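# Stack the steel bowls and put the china bowl on top

## Task

Set one steel bowl inside the other on the table, then put the white china bowl into whichever steel bowl is now on top. At the end, neither hand may be touching any of the bowls.

## Robot and tools

Robot: two arms, left_arm and right_arm, each ending in a five-finger hand. The left hand is a mirror image of the right. Bases in the scene frame: left_arm at (-0.046, +0.296, 0) m, right_arm at (+0.028, -0.221, 0) m, each turned very slightly about z. A camera stand sits behind the arms. Loose objects may occasionally be nudged by outside pushes.

Scene frame: origin at table-top height, midway between the nominal bases. +z is up, +x points out over the table, and the left arm is on the +y side. Image left and right do not match arm names.

Hand point: a spot fixed to each palm. It lies 0.15 m out from the wrist face along the fingers and 0.05 m in front of the palm. Its +z runs along straight fingers and +y points out of the palm. For the right hand +x points across the palm away from the thumb; for the left hand +x points toward the thumb. Straight fingers stick out 0.06 to 0.07 m past the point, 0.06 m behind it along -y. A wrist bracket on the little-finger side can strike things.

Row layout (used by execute_actions and move): 28 numbers, each in [-1, 1], always for both arms. Order: left_arm dx, dy, dz, rx, ry, rz; left hand little, ring, middle, index, thumb_bend, thumb_turn, force_limit, speed; then the same 14 for right_arm. The six pose numbers are offsets, not poses. They count from that arm's Hand target as it was when the action or move began, along scene-frame axes. 1.0 equals 0.6 m of travel or 180 degrees of turn. rx, ry, rz form one rotation vector, turning about the Hand target position. Six zeros re-request the current Hand target. The six finger numbers are absolute targets: +1 open or straight, -1 closed. For thumb_turn, +1 puts the thumb beside the palm and -1 puts it opposite the fingers. force_limit maps -1..+1 to roughly 0..10 N at the fingertip (0..15 N for the two thumb motors). speed rises from near zero at -1 to full at +0.48 and stays full up to +1. No hand number means keep as is: repeat the eight hand numbers last sent to that hand. If none has been sent yet this scene, use its hand_measured values, hand_force_limit and hand_speed.

execute_actions: actions is a list of actions. Each action is a table of up to 15 rows, one row per 1/30 s step. A short table repeats its last row until 15 steps are done. Every row in an action counts from the same start pose. cameras is an optional list of names, ["all"], or []. Images come back only when actions is empty or cameras requests them.

move: target is one 28-number row or a list of up to 15 rows. Every row counts from the same Hand targets, not from the previous row. speed is in m/s, from 0.002 to 4.3, default 0.25; turning is capped at twice that value in rad/s. It may be one number or one per target. blend is in metres, per target or shared; 0 stops at each target. blocking=false returns after about 0.5 s while motion continues. Paths are straight, unguarded against obstacles or the other arm, and capped at 10 s. Its result adds a move: line giving the ending (done, off_target, moving, held, fault) and any limits (paced = clipped pose, held = steps withheld).

wait: seconds from 0 to 10; the scene runs while arms keep their last command. stop: brakes a running move. zoom_image: camera plus region [x0, y0, x1, y1] in image pixels, at most 504 by 504, taken from that camera's latest picture. show_instructions: shows the reference pages. finished_scene: scene number 1 to 3; ends the scene for good.

Cameras: cam_head_left, cam_head_right, cam_high (each 896x504) and cam_left_wrist, cam_right_wrist (each 672x504, fisheye). Calibration is approximate; fixed cameras may have shifted a little.

Results: end_effector_position (m) and end_effector_quat_wxyz are in the scene frame and may be off by a few cm. Hand target is the last commanded pose after clipping. hand_measured, hand_stopped_by and hand_load_n list six motor values in row order. hand_stopped_by values are moving, target, force, stalled or fault. hand_load_n is positive when something forces a finger open; a grip that was lost shows as load near 0. Joint velocities, torques and any MOTOR HOT or OVER-TEMPERATURE FAULT lines also appear.

Behaviour to expect: the commanded orientation is clipped to within 40 degrees of the current one. Hands often rest 1 to 3 cm (up to 5 cm) short of the command, usually low. Send the remaining gap as a fresh offset. Routing a hand near its own base can flip the shoulder, so go around it. Grasps work best with the thumb in front of the palm on objects 0.035 to 0.065 m thick, or on rims and handles down to about 0.025 m. Close slowly (speed -0.94 or lower) for a gentle grip. A finger only starts moving when its target changes by 0.002 or more.

Avoid: knocking anything off the table or setting it down off the table, dropping or releasing a bowl while it moves, and fast contact with the table or bowls. Keep the arms and hands from pressing on each other. Limit long holds, stretched-out poses and pushes against unreachable targets, since these overheat motors. Open the hands and withdraw before finishing.

Each tool is called after "Request:" by a JSON object that holds its "api" and its "payload".

Reference images:

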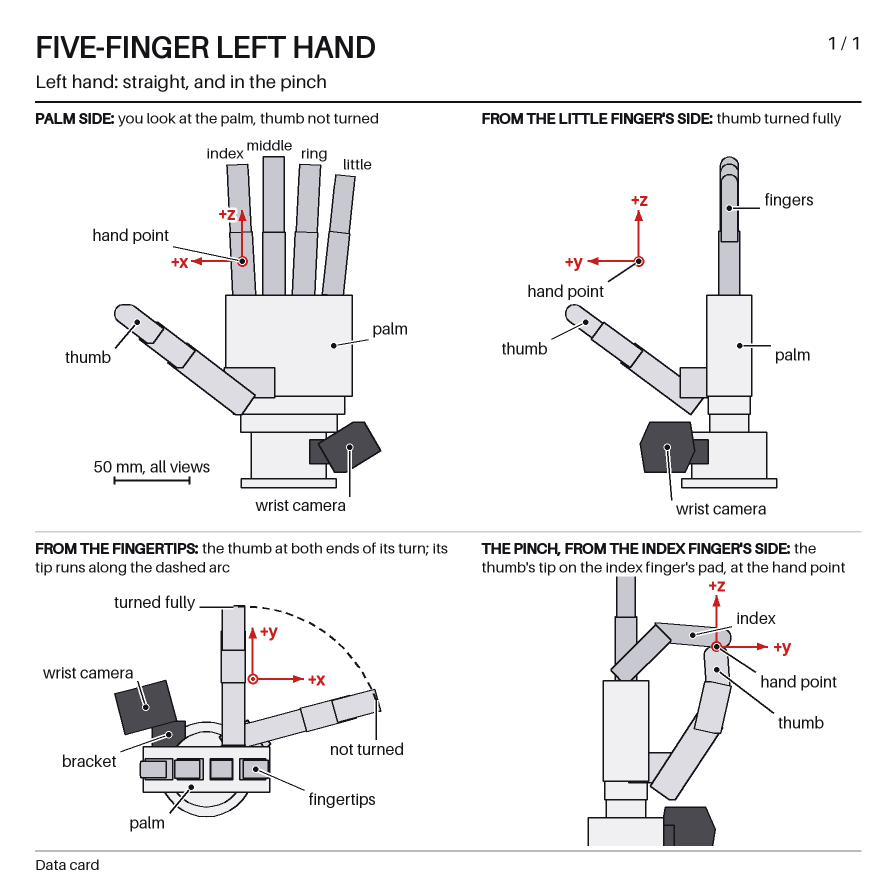

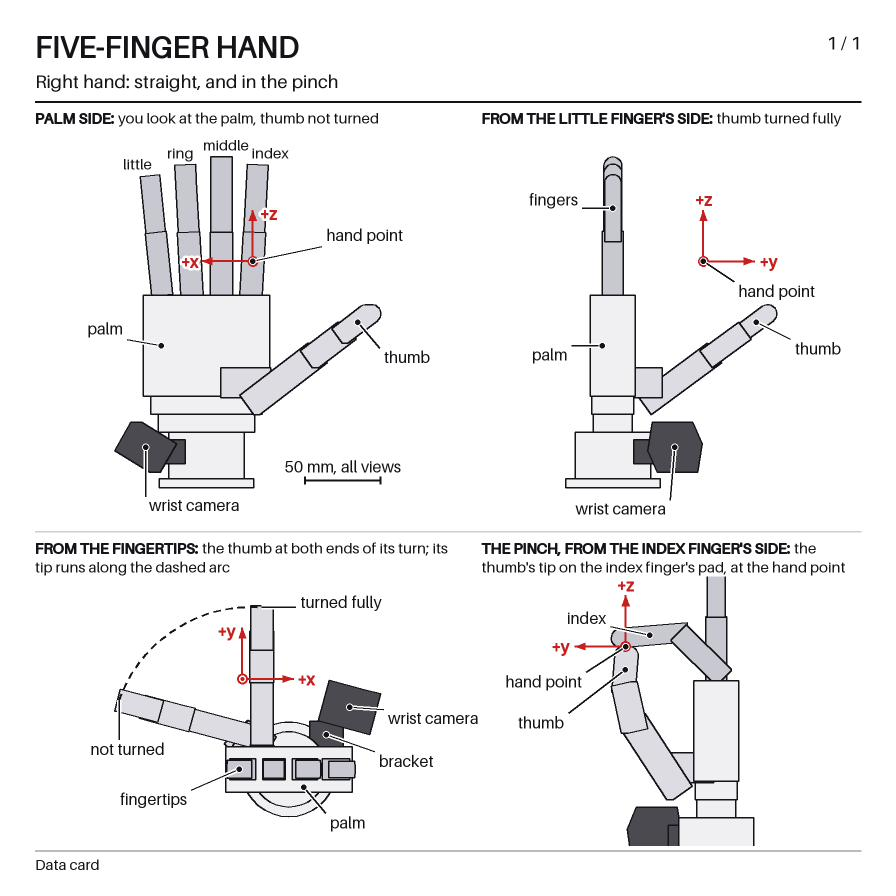

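## Session

Request:
{"api": "execute_actions", "payload": {"actions": []}}

Scene clock: 0.00 s.
left_arm: end_effector_position=(+0.2664, +0.2754, +0.2377) hand_measured=(+1.000, +1.000, +1.000, +1.000, +1.000, +1.000) hand_load_n=(+0.0, +0.0, +0.0, +0.0, +0.0, +0.5) hand_stopped_by=(target, target, target, target, target, target) hand_force_limit=0.00 hand_speed=-0.80 end_effector_quat_wxyz=(+0.026, +0.776, -0.548, +0.312) | right_arm: end_effector_position=(+0.3681, -0.0191, +0.1903) hand_measured=(+1.000, +1.000, +1.000, +1.000, +1.000, +1.000) hand_load_n=(+0.0, +0.0, +0.0, +0.0, +0.0, +0.0) hand_stopped_by=(target, target, target, target, target, target) hand_force_limit=0.00 hand_speed=-0.80 end_effector_quat_wxyz=(-0.028, -0.540, +0.840, +0.056)
Joint positions: left_arm=[0.381 1.024 0.963 -1.166 0.547 -0.071] | right_arm=[0.37 1.48 1.309 -1.482 -0.096 0.754]
Joint velocities: within noise
Joint torques (N m): no reading
Heat: left arm: hottest shoulder 29 °C; right arm: hottest elbow 30 °C.
Hand target: left_arm +0.2721, +0.2777, +0.2460; +0.018, +0.773, -0.549, +0.317 | right_arm +0.3757, -0.0165, +0.1992; -0.016, -0.540, +0.840, +0.053
camera_calibration:
cam_left_wrist: T_world_to_cam=[[0.895256, 0.201352, 0.39746, -0.390346], [-0.193552, -0.62774, 0.753976, 0.056597], [0.401316, -0.751931, -0.523016, 0.336628], [0, 0, 0, 1]] pos_world=[0.22532, 0.367246, 0.288536]
cam_right_wrist: T_world_to_cam=[[-0.983923, 0.151139, 0.0951477, 0.348049], [0.178267, 0.863399, 0.471977, -0.124461], [-0.0108165, 0.481351, -0.876461, 0.294434], [0, 0, 0, 1]] pos_world=[0.367826, -0.0868706, 0.283687]

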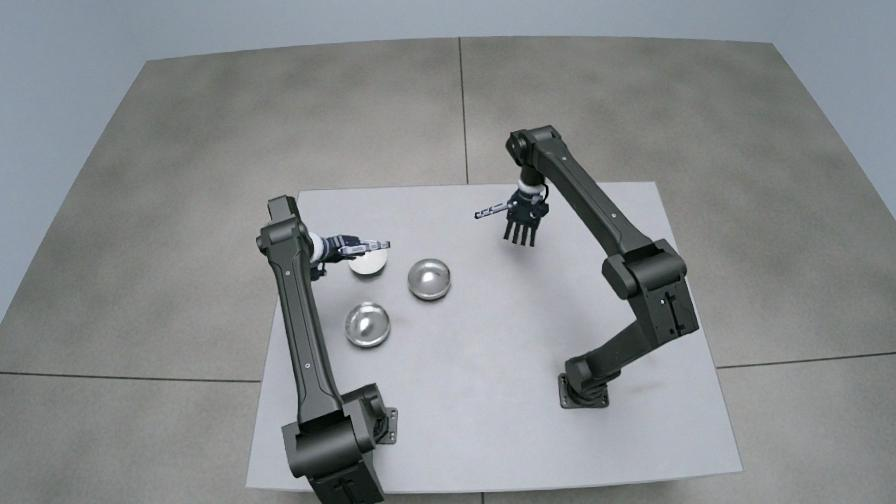

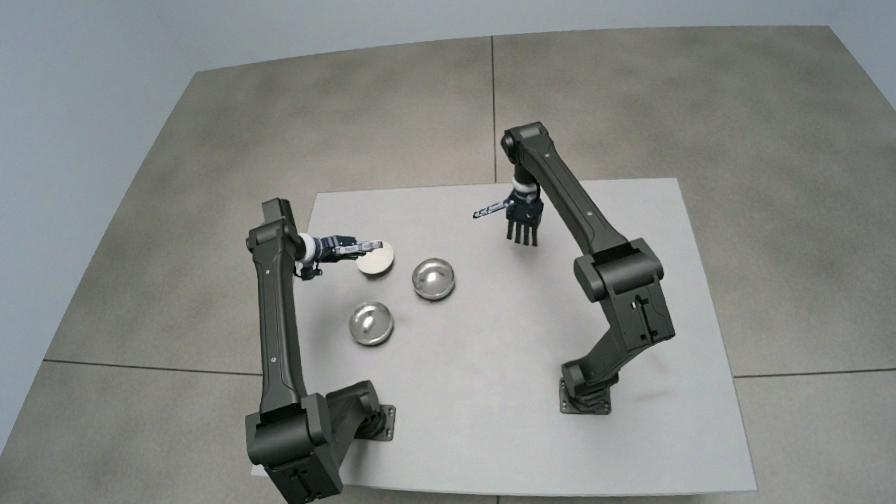

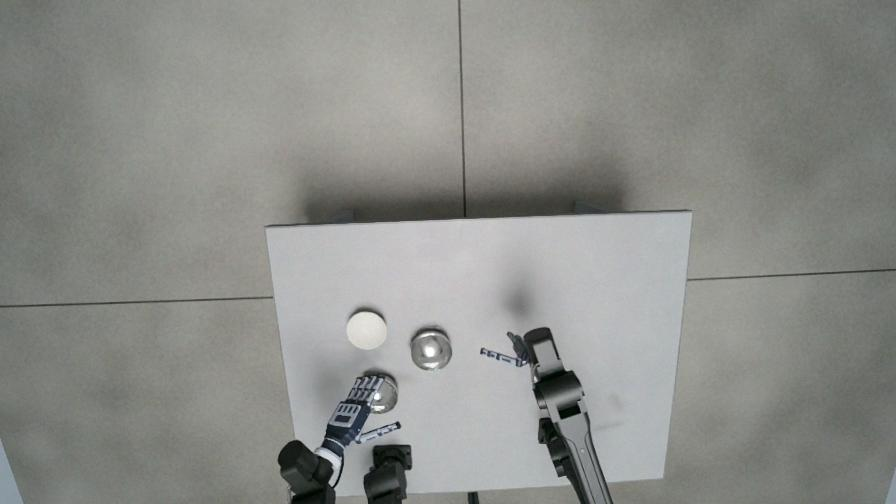

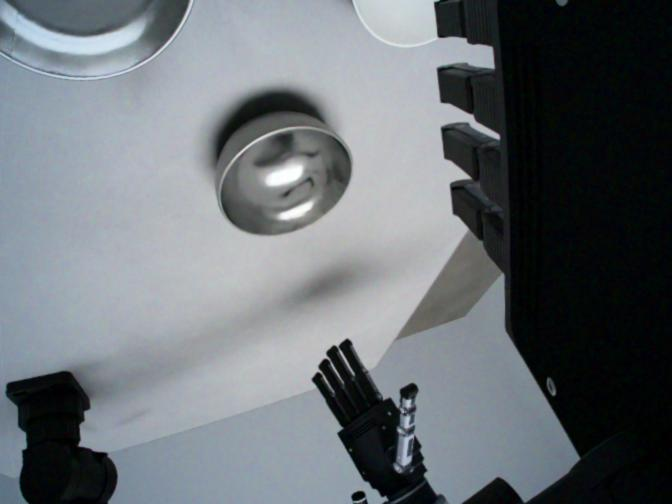

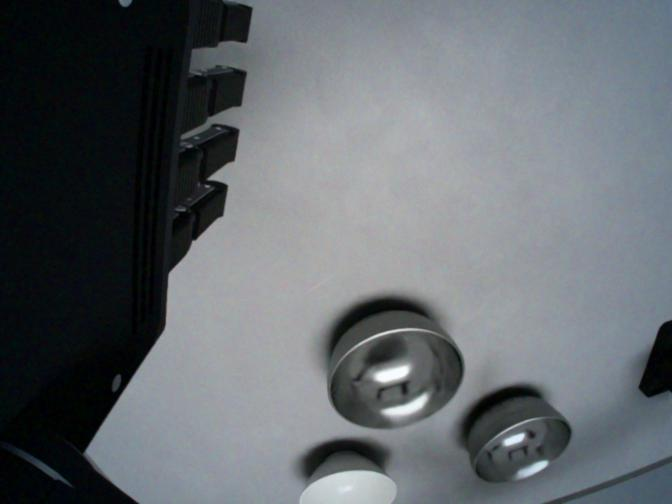

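Request:
{"api": "zoom_image", "payload": {"camera": "cam_right_wrist", "region": [290, 280, 600, 504]}}

Request:
{"api": "zoom_image", "payload": {"camera": "cam_head_left", "region": [340, 240, 460, 360]}}

Request:
{"api": "zoom_image", "payload": {"camera": "cam_head_right", "region": [340, 240, 460, 360]}}

Scaled by 1.626 from the camera's 672x504 image, which has a finer 960x720 frame.

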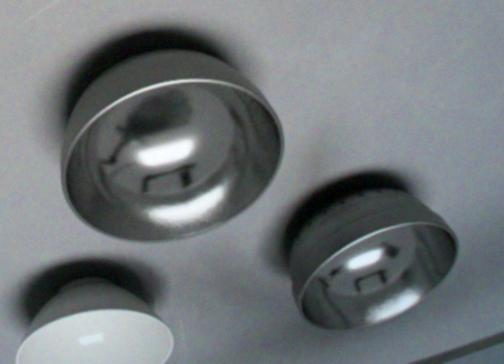

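Scaled by 4.200.

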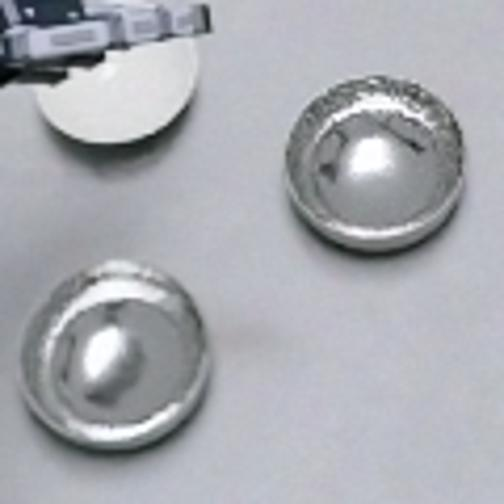

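Scaled by 4.200.

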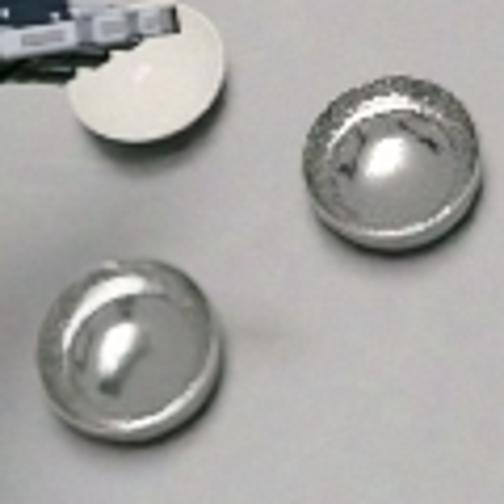

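Request:
{"api": "zoom_image", "payload": {"camera": "cam_right_wrist", "region": [450, 370, 600, 504]}}

Request:
{"api": "zoom_image", "payload": {"camera": "cam_right_wrist", "region": [310, 280, 480, 450]}}

Request:
{"api": "zoom_image", "payload": {"camera": "cam_left_wrist", "region": [190, 80, 370, 260]}}

Scaled by 3.360 from the camera's 672x504 image, which has a finer 960x720 frame.

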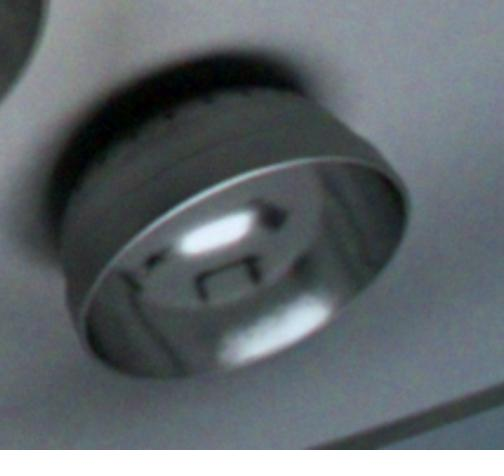

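Scaled by 2.965 from the camera's 672x504 image, which has a finer 960x720 frame.

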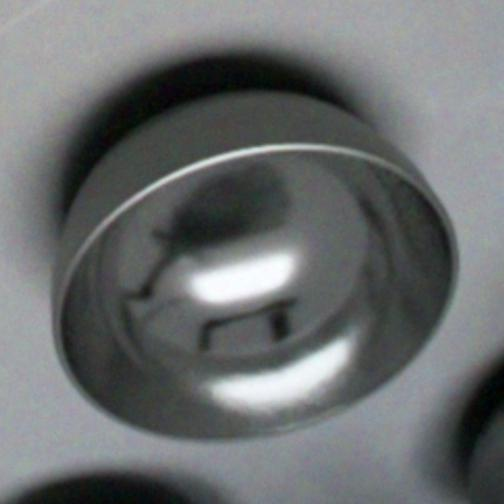

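Scaled by 2.800 from the camera's 672x504 image, which has a finer 960x720 frame.

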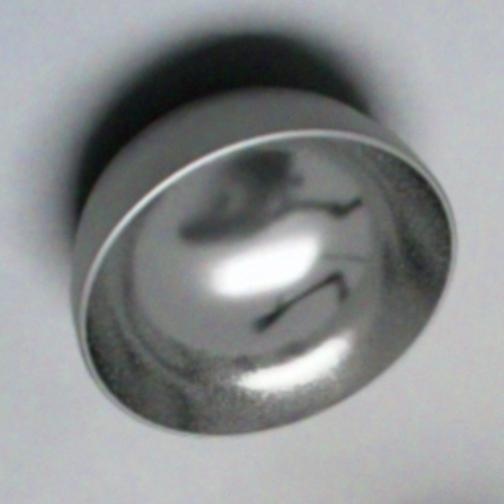

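Request:
{"api": "execute_actions", "payload": {"actions": [], "cameras": ["cam_head_left","cam_head_right","cam_high"]}}

Request:
{"api": "zoom_image", "payload": {"camera": "cam_head_left", "region": [280, 130, 460, 260]}}

Request:
{"api": "zoom_image", "payload": {"camera": "cam_high", "region": [320, 200, 480, 500]}}

Scene clock: 85.70 s.
left_arm: end_effector_position=(+0.2664, +0.2754, +0.2377) hand_measured=(+1.000, +1.000, +1.000, +1.000, +1.000, +1.000) hand_load_n=(+0.0, +0.0, +0.0, +0.0, +0.0, +0.0) hand_stopped_by=(target, target, target, target, target, target) hand_force_limit=0.00 hand_speed=-0.80 end_effector_quat_wxyz=(+0.026, +0.776, -0.548, +0.312) | right_arm: end_effector_position=(+0.3681, -0.0191, +0.1903) hand_measured=(+1.000, +1.000, +1.000, +1.000, +1.000, +1.000) hand_load_n=(+0.0, +0.0, +0.0, +0.0, +0.0, +0.0) hand_stopped_by=(target, target, target, target, target, target) hand_force_limit=0.00 hand_speed=-0.80 end_effector_quat_wxyz=(-0.028, -0.540, +0.840, +0.056)
Joint positions: left_arm=[0.381 1.024 0.963 -1.166 0.547 -0.071] | right_arm=[0.37 1.48 1.309 -1.482 -0.096 0.754]
Joint velocities: within noise
Joint torques (N m): left_arm=[1.03 -6.59 10.51 1.28 0.43 -0.06] | right_arm=[-0.97 -11.16 10.02 -0.32 -0.06 -0.09]
Heat: left arm: hottest elbow 35 °C; right arm: hottest elbow 36 °C.
Hand target: left_arm +0.2721, +0.2777, +0.2460; +0.018, +0.773, -0.549, +0.317 | right_arm +0.3757, -0.0165, +0.1992; -0.016, -0.540, +0.840, +0.053
Images, in order (width x height): cam_head_left 896x504, cam_head_right 896x504, cam_high 896x504.

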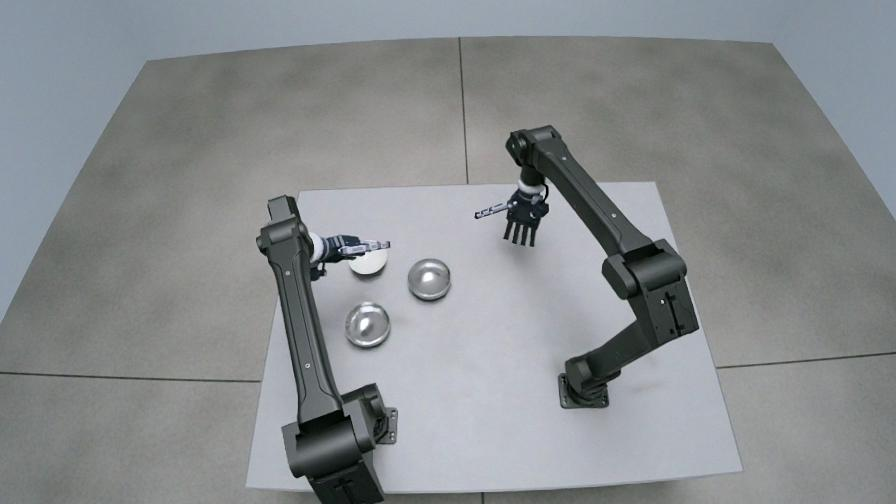

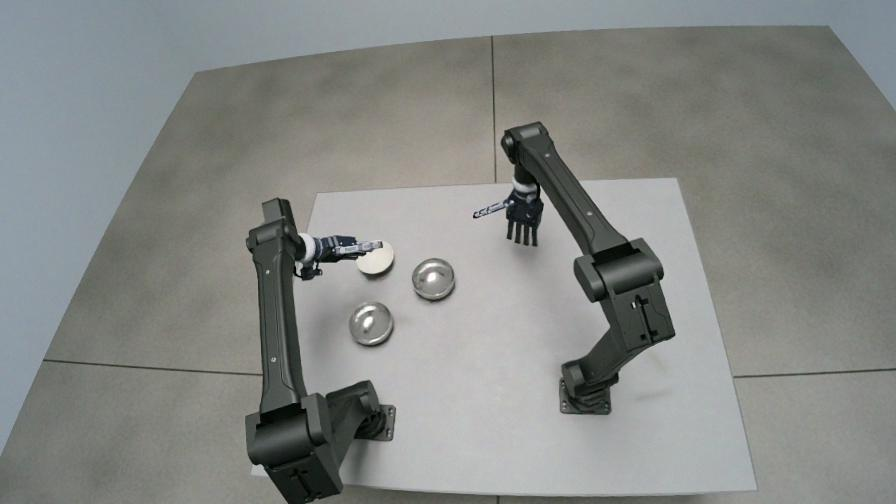

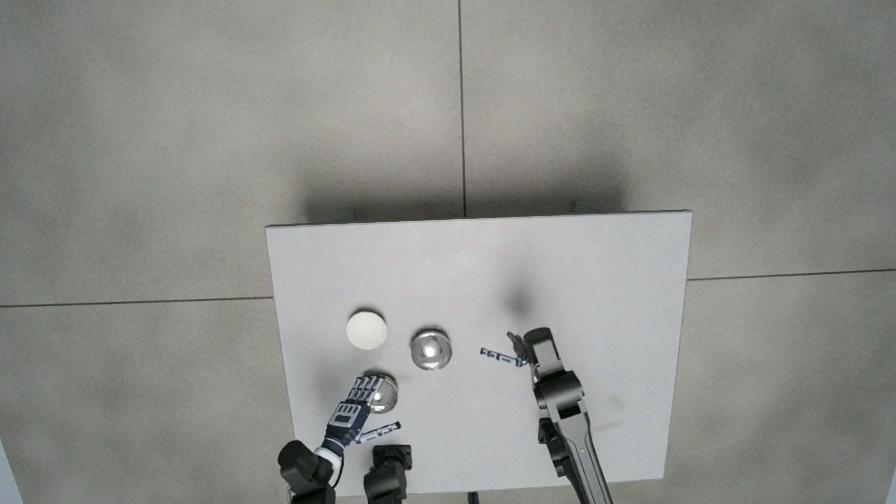

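Scaled by 2.800.

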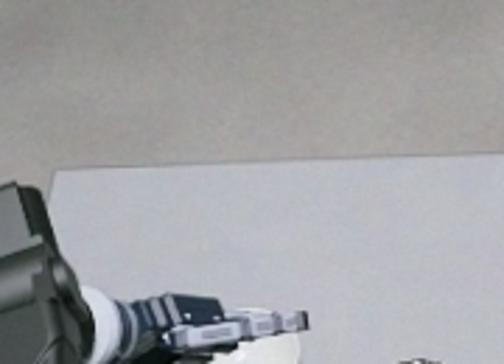

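Scaled by 1.680.

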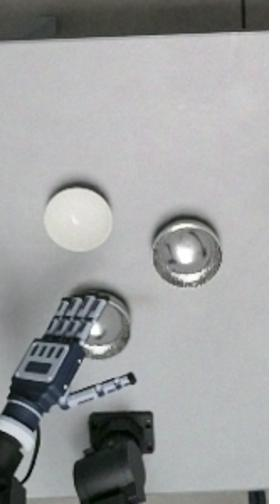

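Request:
{"api": "move", "payload": {"target": [-0.032,0.017,0.07,0.181,-0.1054,-0.0361,1,1,1,1,1,-1,-0.6,0,0,0,0,0,0,0,1,1,1,1,1,1,0,-0.8], "speed": 0.2, "cameras": ["all"]}}

Request:
{"api": "zoom_image", "payload": {"camera": "cam_head_left", "region": [300, 260, 440, 380]}}

Request:
{"api": "zoom_image", "payload": {"camera": "cam_high", "region": [320, 310, 460, 450]}}

Scene clock: 137.20 s.
left_arm: end_effector_position=(+0.2494, +0.2896, +0.2868) hand_measured=(+1.000, +1.000, +1.000, +1.000, +1.000, -1.000) hand_load_n=(+0.0, +0.0, +0.0, +0.0, +0.0, +0.0) hand_stopped_by=(target, target, target, target, target, target) hand_force_limit=-0.60 hand_speed=0.00 end_effector_quat_wxyz=(-0.263, +0.663, -0.649, +0.266) | right_arm: end_effector_position=(+0.3681, -0.0191, +0.1903) hand_measured=(+1.000, +1.000, +1.000, +1.000, +1.000, +1.000) hand_load_n=(+0.0, +0.0, +0.0, +0.0, +0.0, +0.0) hand_stopped_by=(target, target, target, target, target, target) hand_force_limit=0.00 hand_speed=-0.80 end_effector_quat_wxyz=(-0.028, -0.540, +0.840, +0.056)
Joint positions: left_arm=[0.139 0.723 0.96 -1.044 0.083 0.07] | right_arm=[0.37 1.48 1.309 -1.482 -0.096 0.754]
Joint torques (N m): left_arm=[0.09 -3.6 9.01 2.92 -0.05 0.06] | right_arm=[-0.15 -11.58 9.89 -0.31 -0.05 -0.11]
Heat: left arm: hottest elbow 36 °C; right arm: hottest elbow 37 °C.
Hand target: left_arm +0.2528, +0.2878, +0.2879; -0.271, +0.653, -0.654, +0.271 | right_arm +0.3757, -0.0165, +0.1992; -0.016, -0.540, +0.840, +0.053
Off the commanded pose: left_arm 0.004 m, 2 deg | right_arm 0.012 m, 2 deg.
move: off_target (right_arm)
camera_calibration:
cam_left_wrist: T_world_to_cam=[[0.713334, -0.200029, 0.671671, -0.314504], [-0.438684, -0.874863, 0.205354, 0.315151], [0.546544, -0.441138, -0.71182, 0.307696], [0, 0, 0, 1]] pos_world=[0.194429, 0.34854, 0.36555]
cam_right_wrist: T_world_to_cam=[[-0.983923, 0.151139, 0.0951477, 0.348049], [0.178267, 0.863399, 0.471977, -0.124461], [-0.0108165, 0.481351, -0.876461, 0.294434], [0, 0, 0, 1]] pos_world=[0.367826, -0.0868706, 0.283687]

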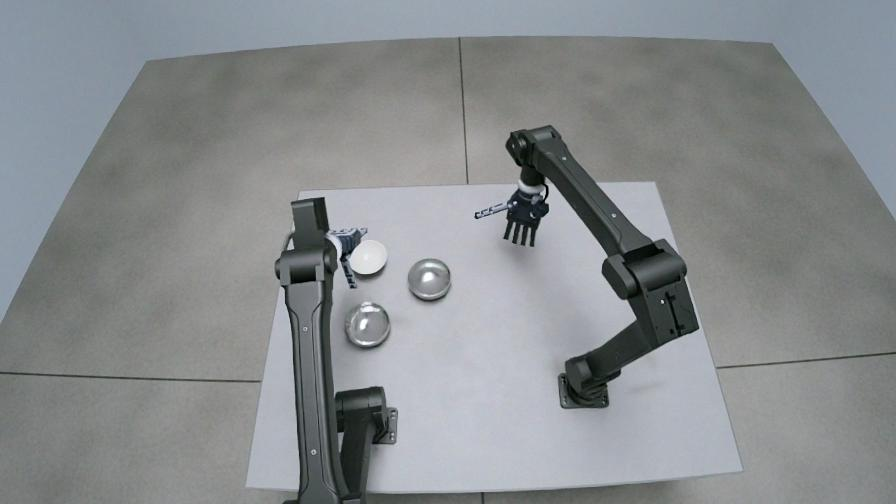

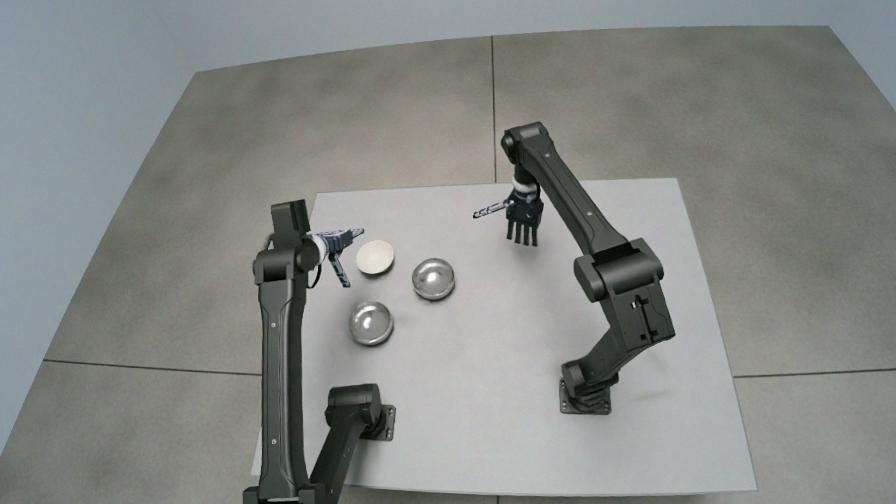

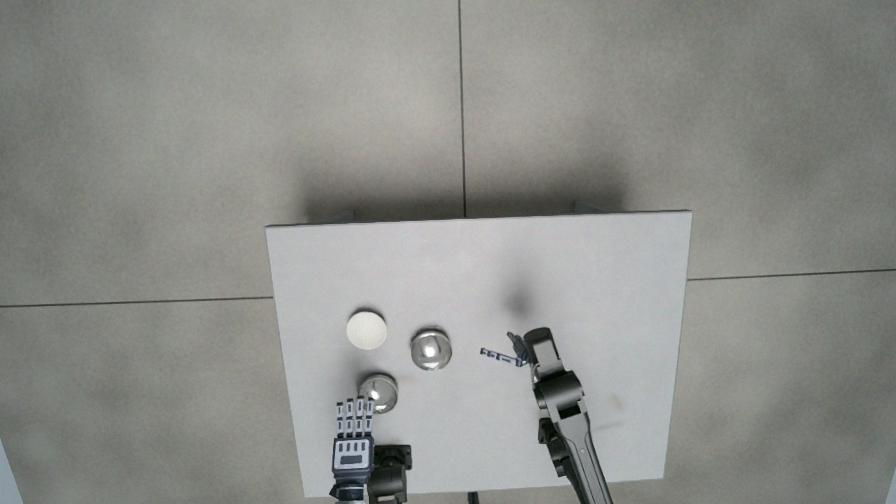

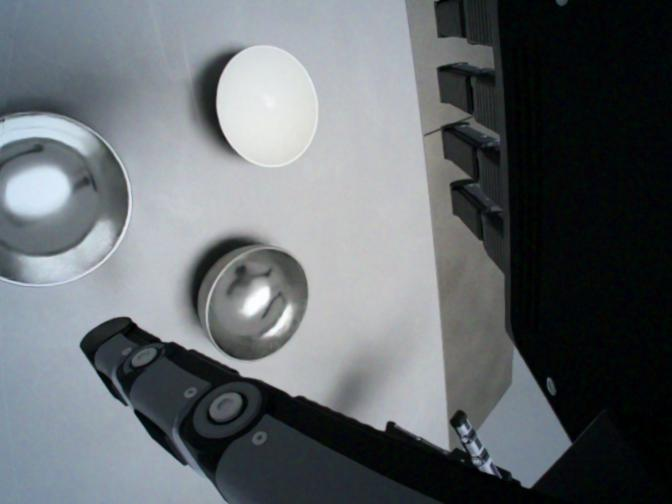

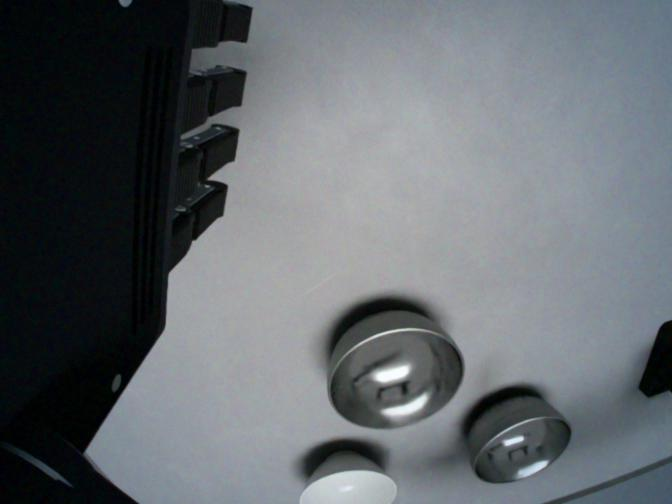

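Scaled by 3.600.

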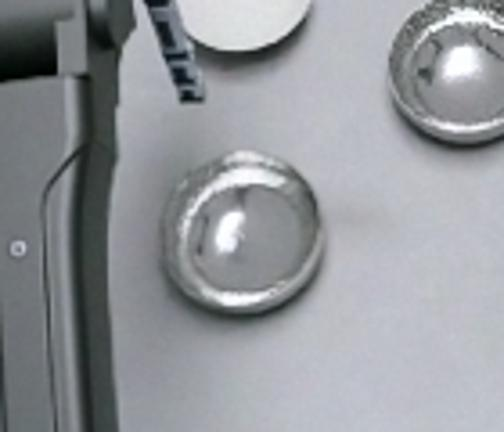

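Scaled by 3.600.

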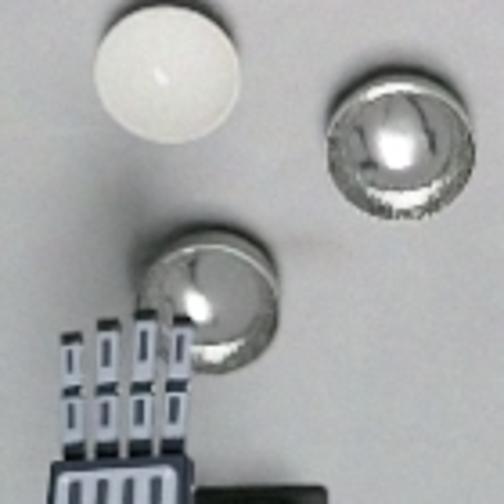

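Request:
{"api": "zoom_image", "payload": {"camera": "cam_right_wrist", "region": [310, 290, 590, 500]}}

Request:
{"api": "zoom_image", "payload": {"camera": "cam_head_left", "region": [330, 240, 470, 360]}}

Request:
{"api": "zoom_image", "payload": {"camera": "cam_head_right", "region": [335, 240, 475, 360]}}

Scaled by 1.800 from the camera's 672x504 image, which has a finer 960x720 frame.

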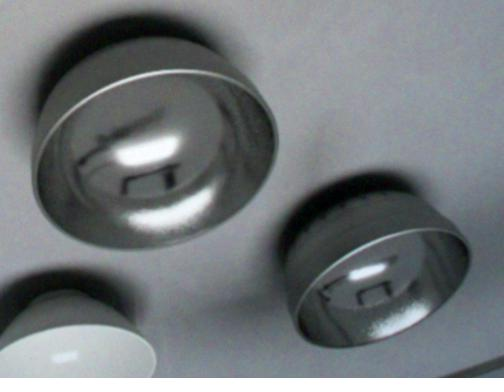

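Scaled by 3.600.

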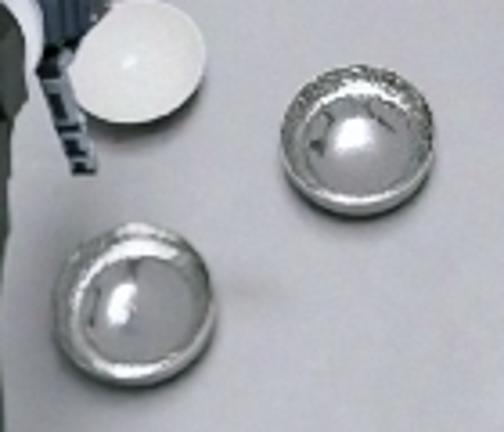

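Scaled by 3.600.

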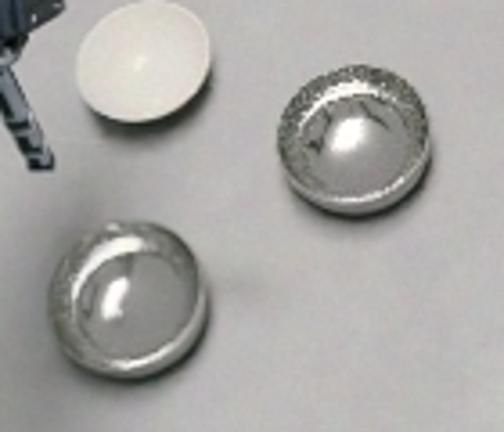

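Request:
{"api": "move", "payload": {"target": [0.012,0.014,-0.271,0,0,0,1,1,1,1,1,-1,-0.6,0,0,0,0,0,0,0,1,1,1,1,1,1,0,-0.8], "speed": 0.2, "cameras": ["all"]}}

Request:
{"api": "zoom_image", "payload": {"camera": "cam_head_left", "region": [320, 240, 440, 360]}}

Request:
{"api": "zoom_image", "payload": {"camera": "cam_high", "region": [320, 330, 440, 450]}}

Scene clock: 187.17 s.
left_arm: end_effector_position=(+0.2560, +0.2923, +0.1263) hand_measured=(+1.000, +1.000, +1.000, +1.000, +1.000, -1.000) hand_load_n=(+0.0, +0.0, +0.0, +0.0, +0.0, +0.0) hand_stopped_by=(target, target, target, target, target, target) hand_force_limit=-0.60 hand_speed=0.00 end_effector_quat_wxyz=(-0.265, +0.655, -0.655, +0.270) | right_arm: end_effector_position=(+0.3681, -0.0191, +0.1903) hand_measured=(+1.000, +1.000, +1.000, +1.000, +1.000, +1.000) hand_load_n=(+0.0, +0.0, +0.0, +0.0, +0.0, +0.0) hand_stopped_by=(target, target, target, target, target, target) hand_force_limit=0.00 hand_speed=-0.80 end_effector_quat_wxyz=(-0.028, -0.540, +0.840, +0.056)
Joint positions: left_arm=[0.151 0.73 0.536 -0.606 0.102 0.096] | right_arm=[0.37 1.48 1.309 -1.482 -0.096 0.754]
Joint torques (N m): left_arm=[2.02 -2.9 9.16 2.97 0.18 0.05] | right_arm=[-0.44 -11.4 9.83 -0.32 -0.05 -0.09]
Heat: left arm: hottest elbow 33 °C; right arm: hottest elbow 37 °C.
Hand target: left_arm +0.2601, +0.2963, +0.1254; -0.271, +0.653, -0.653, +0.271 | right_arm +0.3757, -0.0165, +0.1992; -0.016, -0.540, +0.840, +0.053
Off the commanded pose: left_arm 0.006 m, 1 deg | right_arm 0.012 m, 2 deg.
move: off_target (right_arm)
camera_calibration:
cam_left_wrist: T_world_to_cam=[[0.703402, -0.21697, 0.676867, -0.204177], [-0.456607, -0.867729, 0.196356, 0.357065], [0.544734, -0.447179, -0.709433, 0.192943], [0, 0, 0, 1]] pos_world=[0.201554, 0.351816, 0.204969]
cam_right_wrist: T_world_to_cam=[[-0.983923, 0.151139, 0.0951477, 0.348049], [0.178267, 0.863399, 0.471977, -0.124461], [-0.0108165, 0.481351, -0.876461, 0.294434], [0, 0, 0, 1]] pos_world=[0.367826, -0.0868706, 0.283687]

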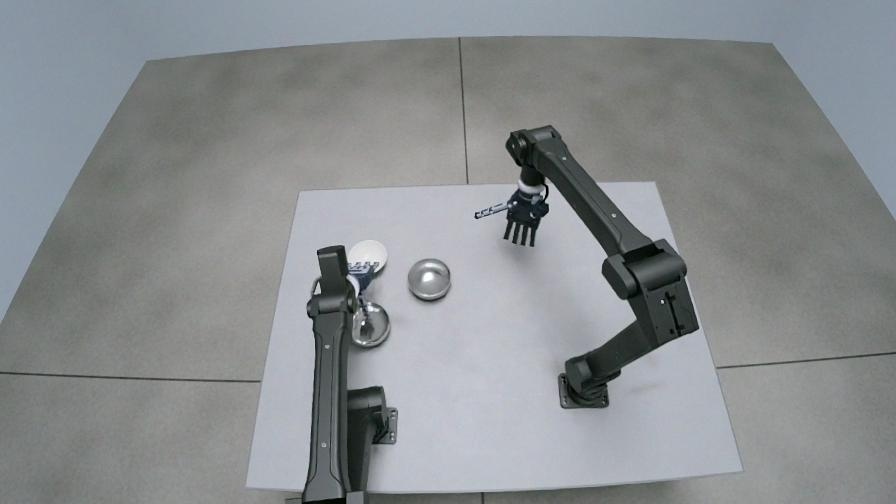

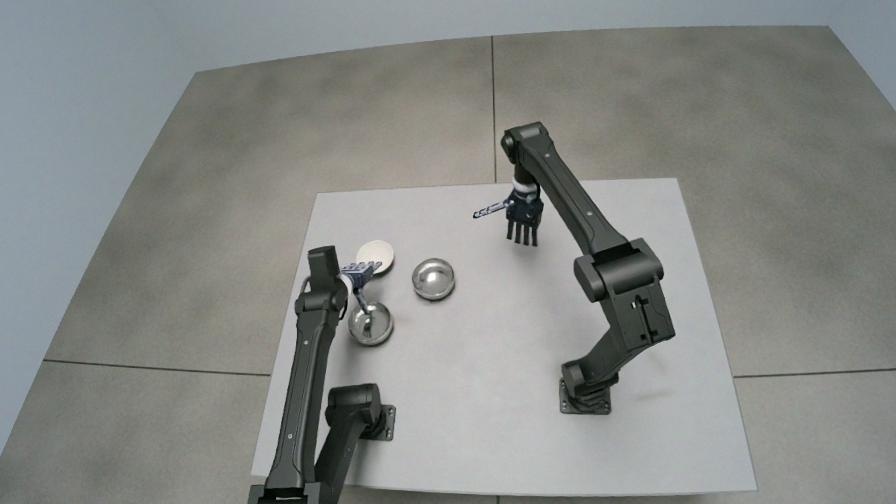

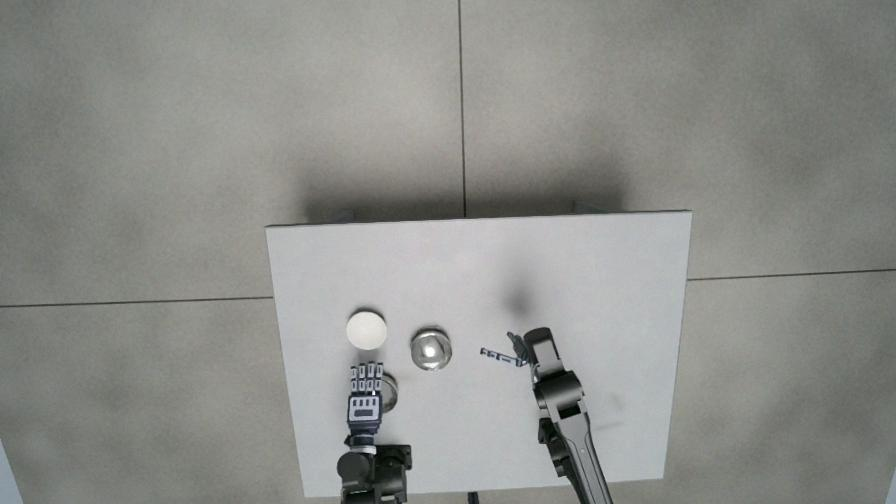

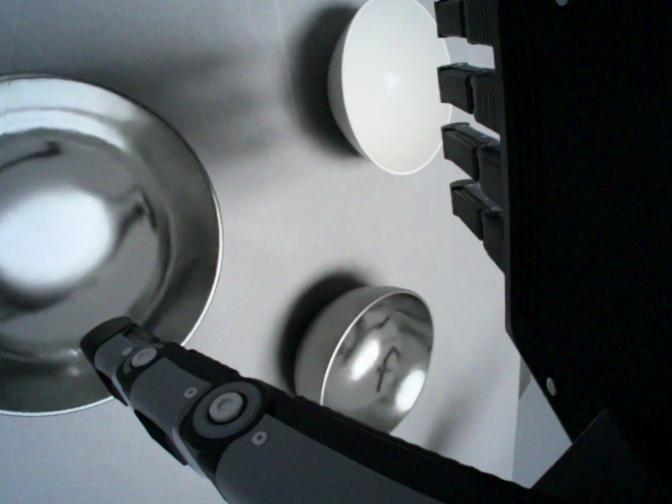

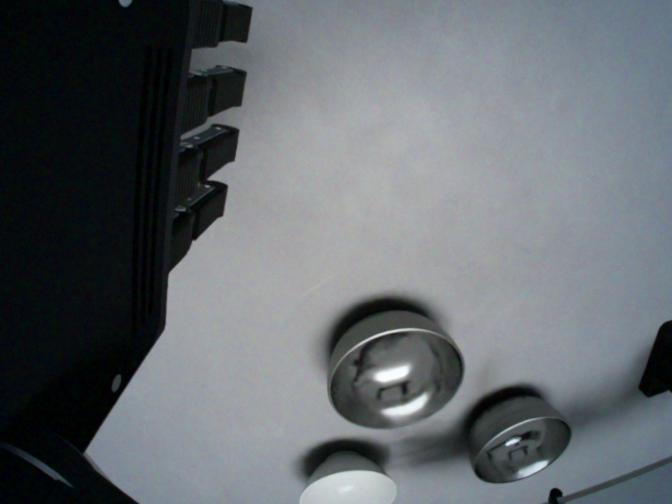

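Scaled by 4.200.

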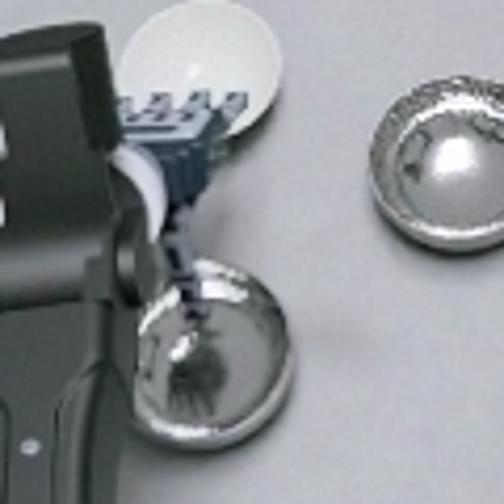

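Scaled by 4.200.

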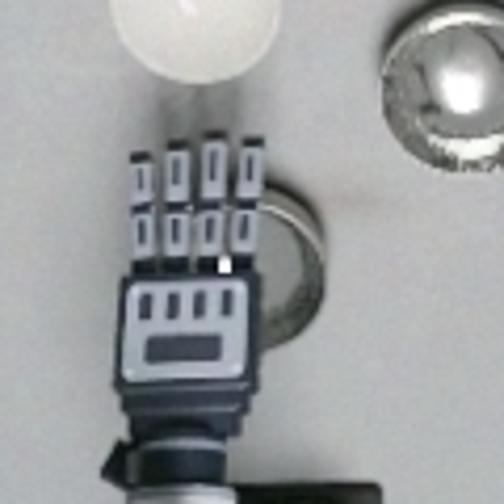

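Request:
{"api": "move", "payload": {"target": [[0,0.0267,-0.03,0,0,0,1,1,1,1,1,-1,-0.6,0,0,0,0,0,0,0,1,1,1,1,1,1,0,-0.8],[0,0.0267,-0.142,0,0,0,1,1,1,1,1,-1,-0.6,0,0,0,0,0,0,0,1,1,1,1,1,1,0,-0.8]], "speed": 0.12, "cameras": ["cam_head_left","cam_high","cam_left_wrist","cam_right_wrist"]}}

Request:
{"api": "zoom_image", "payload": {"camera": "cam_head_left", "region": [320, 240, 440, 360]}}

Request:
{"api": "zoom_image", "payload": {"camera": "cam_high", "region": [320, 330, 440, 450]}}

Request:
{"api": "zoom_image", "payload": {"camera": "cam_right_wrist", "region": [420, 350, 620, 500]}}

Scene clock: 242.73 s.
left_arm: end_effector_position=(+0.2575, +0.3087, +0.0416) hand_measured=(+1.000, +1.000, +1.000, +1.000, +1.000, -1.000) hand_load_n=(+0.0, +0.0, +0.0, +0.0, +0.0, +0.0) hand_stopped_by=(target, target, target, target, target, target) hand_force_limit=-0.60 hand_speed=0.00 end_effector_quat_wxyz=(-0.266, +0.654, -0.654, +0.270) | right_arm: end_effector_position=(+0.3681, -0.0191, +0.1903) hand_measured=(+1.000, +1.000, +1.000, +1.000, +1.000, +1.000) hand_load_n=(-0.5, +0.0, +0.0, +0.0, +0.0, +0.0) hand_stopped_by=(target, target, target, target, target, target) hand_force_limit=0.00 hand_speed=-0.80 end_effector_quat_wxyz=(-0.028, -0.540, +0.840, +0.056)
Joint positions: left_arm=[0.226 0.879 0.358 -0.285 0.153 0.15] | right_arm=[0.37 1.48 1.309 -1.482 -0.096 0.754]
Joint torques (N m): left_arm=[1.9 -3.43 8.12 2.92 0.22 0.03] | right_arm=[-0.97 -10.87 9.94 -0.35 -0.04 -0.1]
Heat: left arm: hottest elbow 34 °C; right arm: hottest elbow 38 °C.
Hand target: left_arm +0.2601, +0.3123, +0.0401; -0.271, +0.653, -0.653, +0.271 | right_arm +0.3757, -0.0165, +0.1992; -0.016, -0.540, +0.840, +0.053
Off the commanded pose: left_arm 0.005 m, 1 deg | right_arm 0.012 m, 2 deg.
move: off_target (right_arm)
camera_calibration:
cam_left_wrist: T_world_to_cam=[[0.702173, -0.217398, 0.678005, -0.14387], [-0.457002, -0.86782, 0.195031, 0.388816], [0.545987, -0.446795, -0.708712, 0.138928], [0, 0, 0, 1]] pos_world=[0.202859, 0.368217, 0.120173]
cam_right_wrist: T_world_to_cam=[[-0.983923, 0.151139, 0.0951477, 0.348049], [0.178267, 0.863399, 0.471977, -0.124461], [-0.0108165, 0.481351, -0.876461, 0.294434], [0, 0, 0, 1]] pos_world=[0.367826, -0.0868706, 0.283687]
Images, in order (width x height): cam_head_left 896x504, cam_high 896x504, cam_left_wrist 672x504, cam_right_wrist 672x504.

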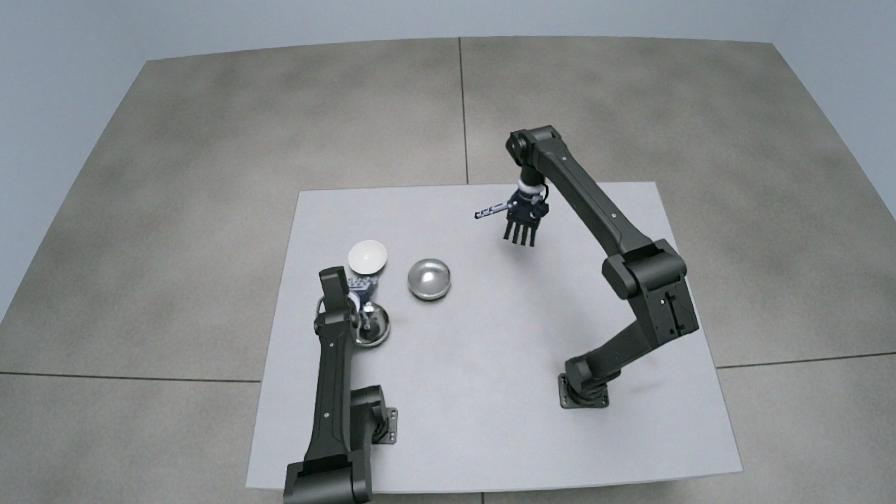

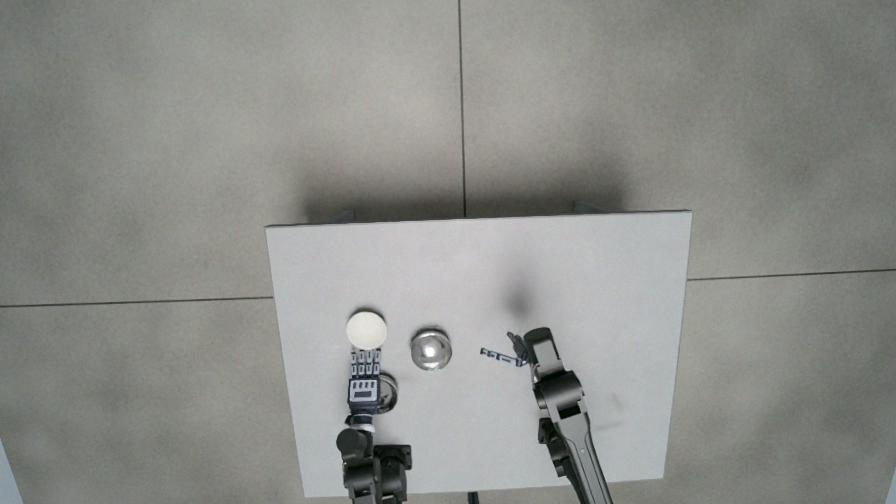

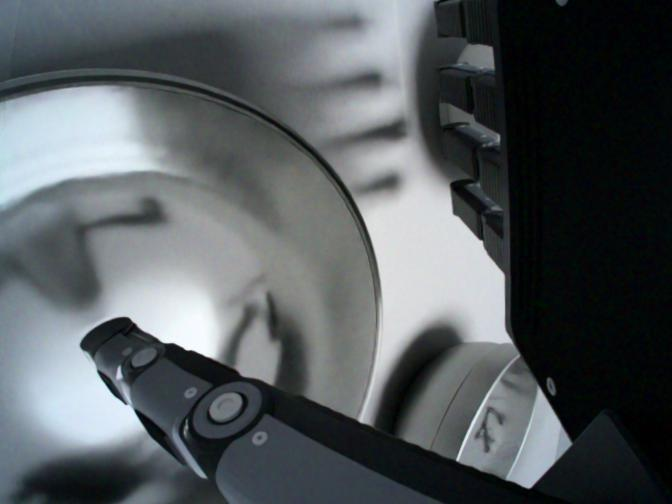

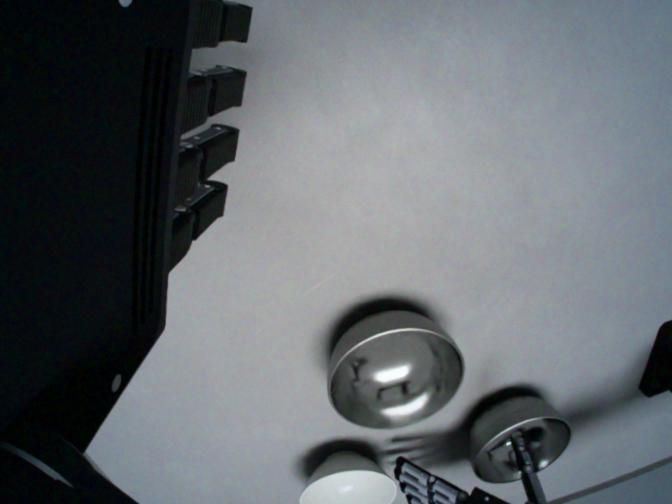

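Scaled by 4.200.

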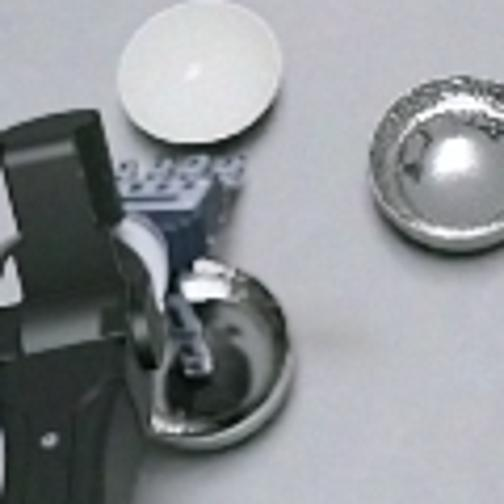

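Scaled by 4.200.

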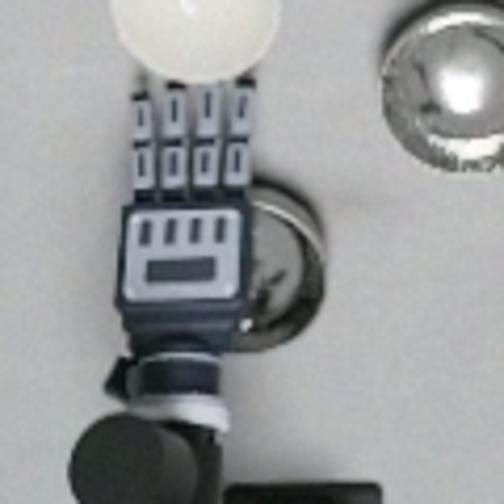

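Scaled by 2.520 from the camera's 672x504 image, which has a finer 960x720 frame.

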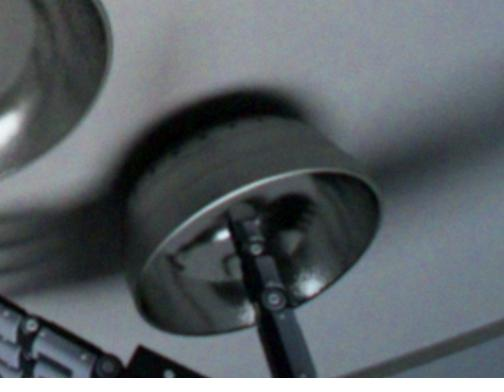

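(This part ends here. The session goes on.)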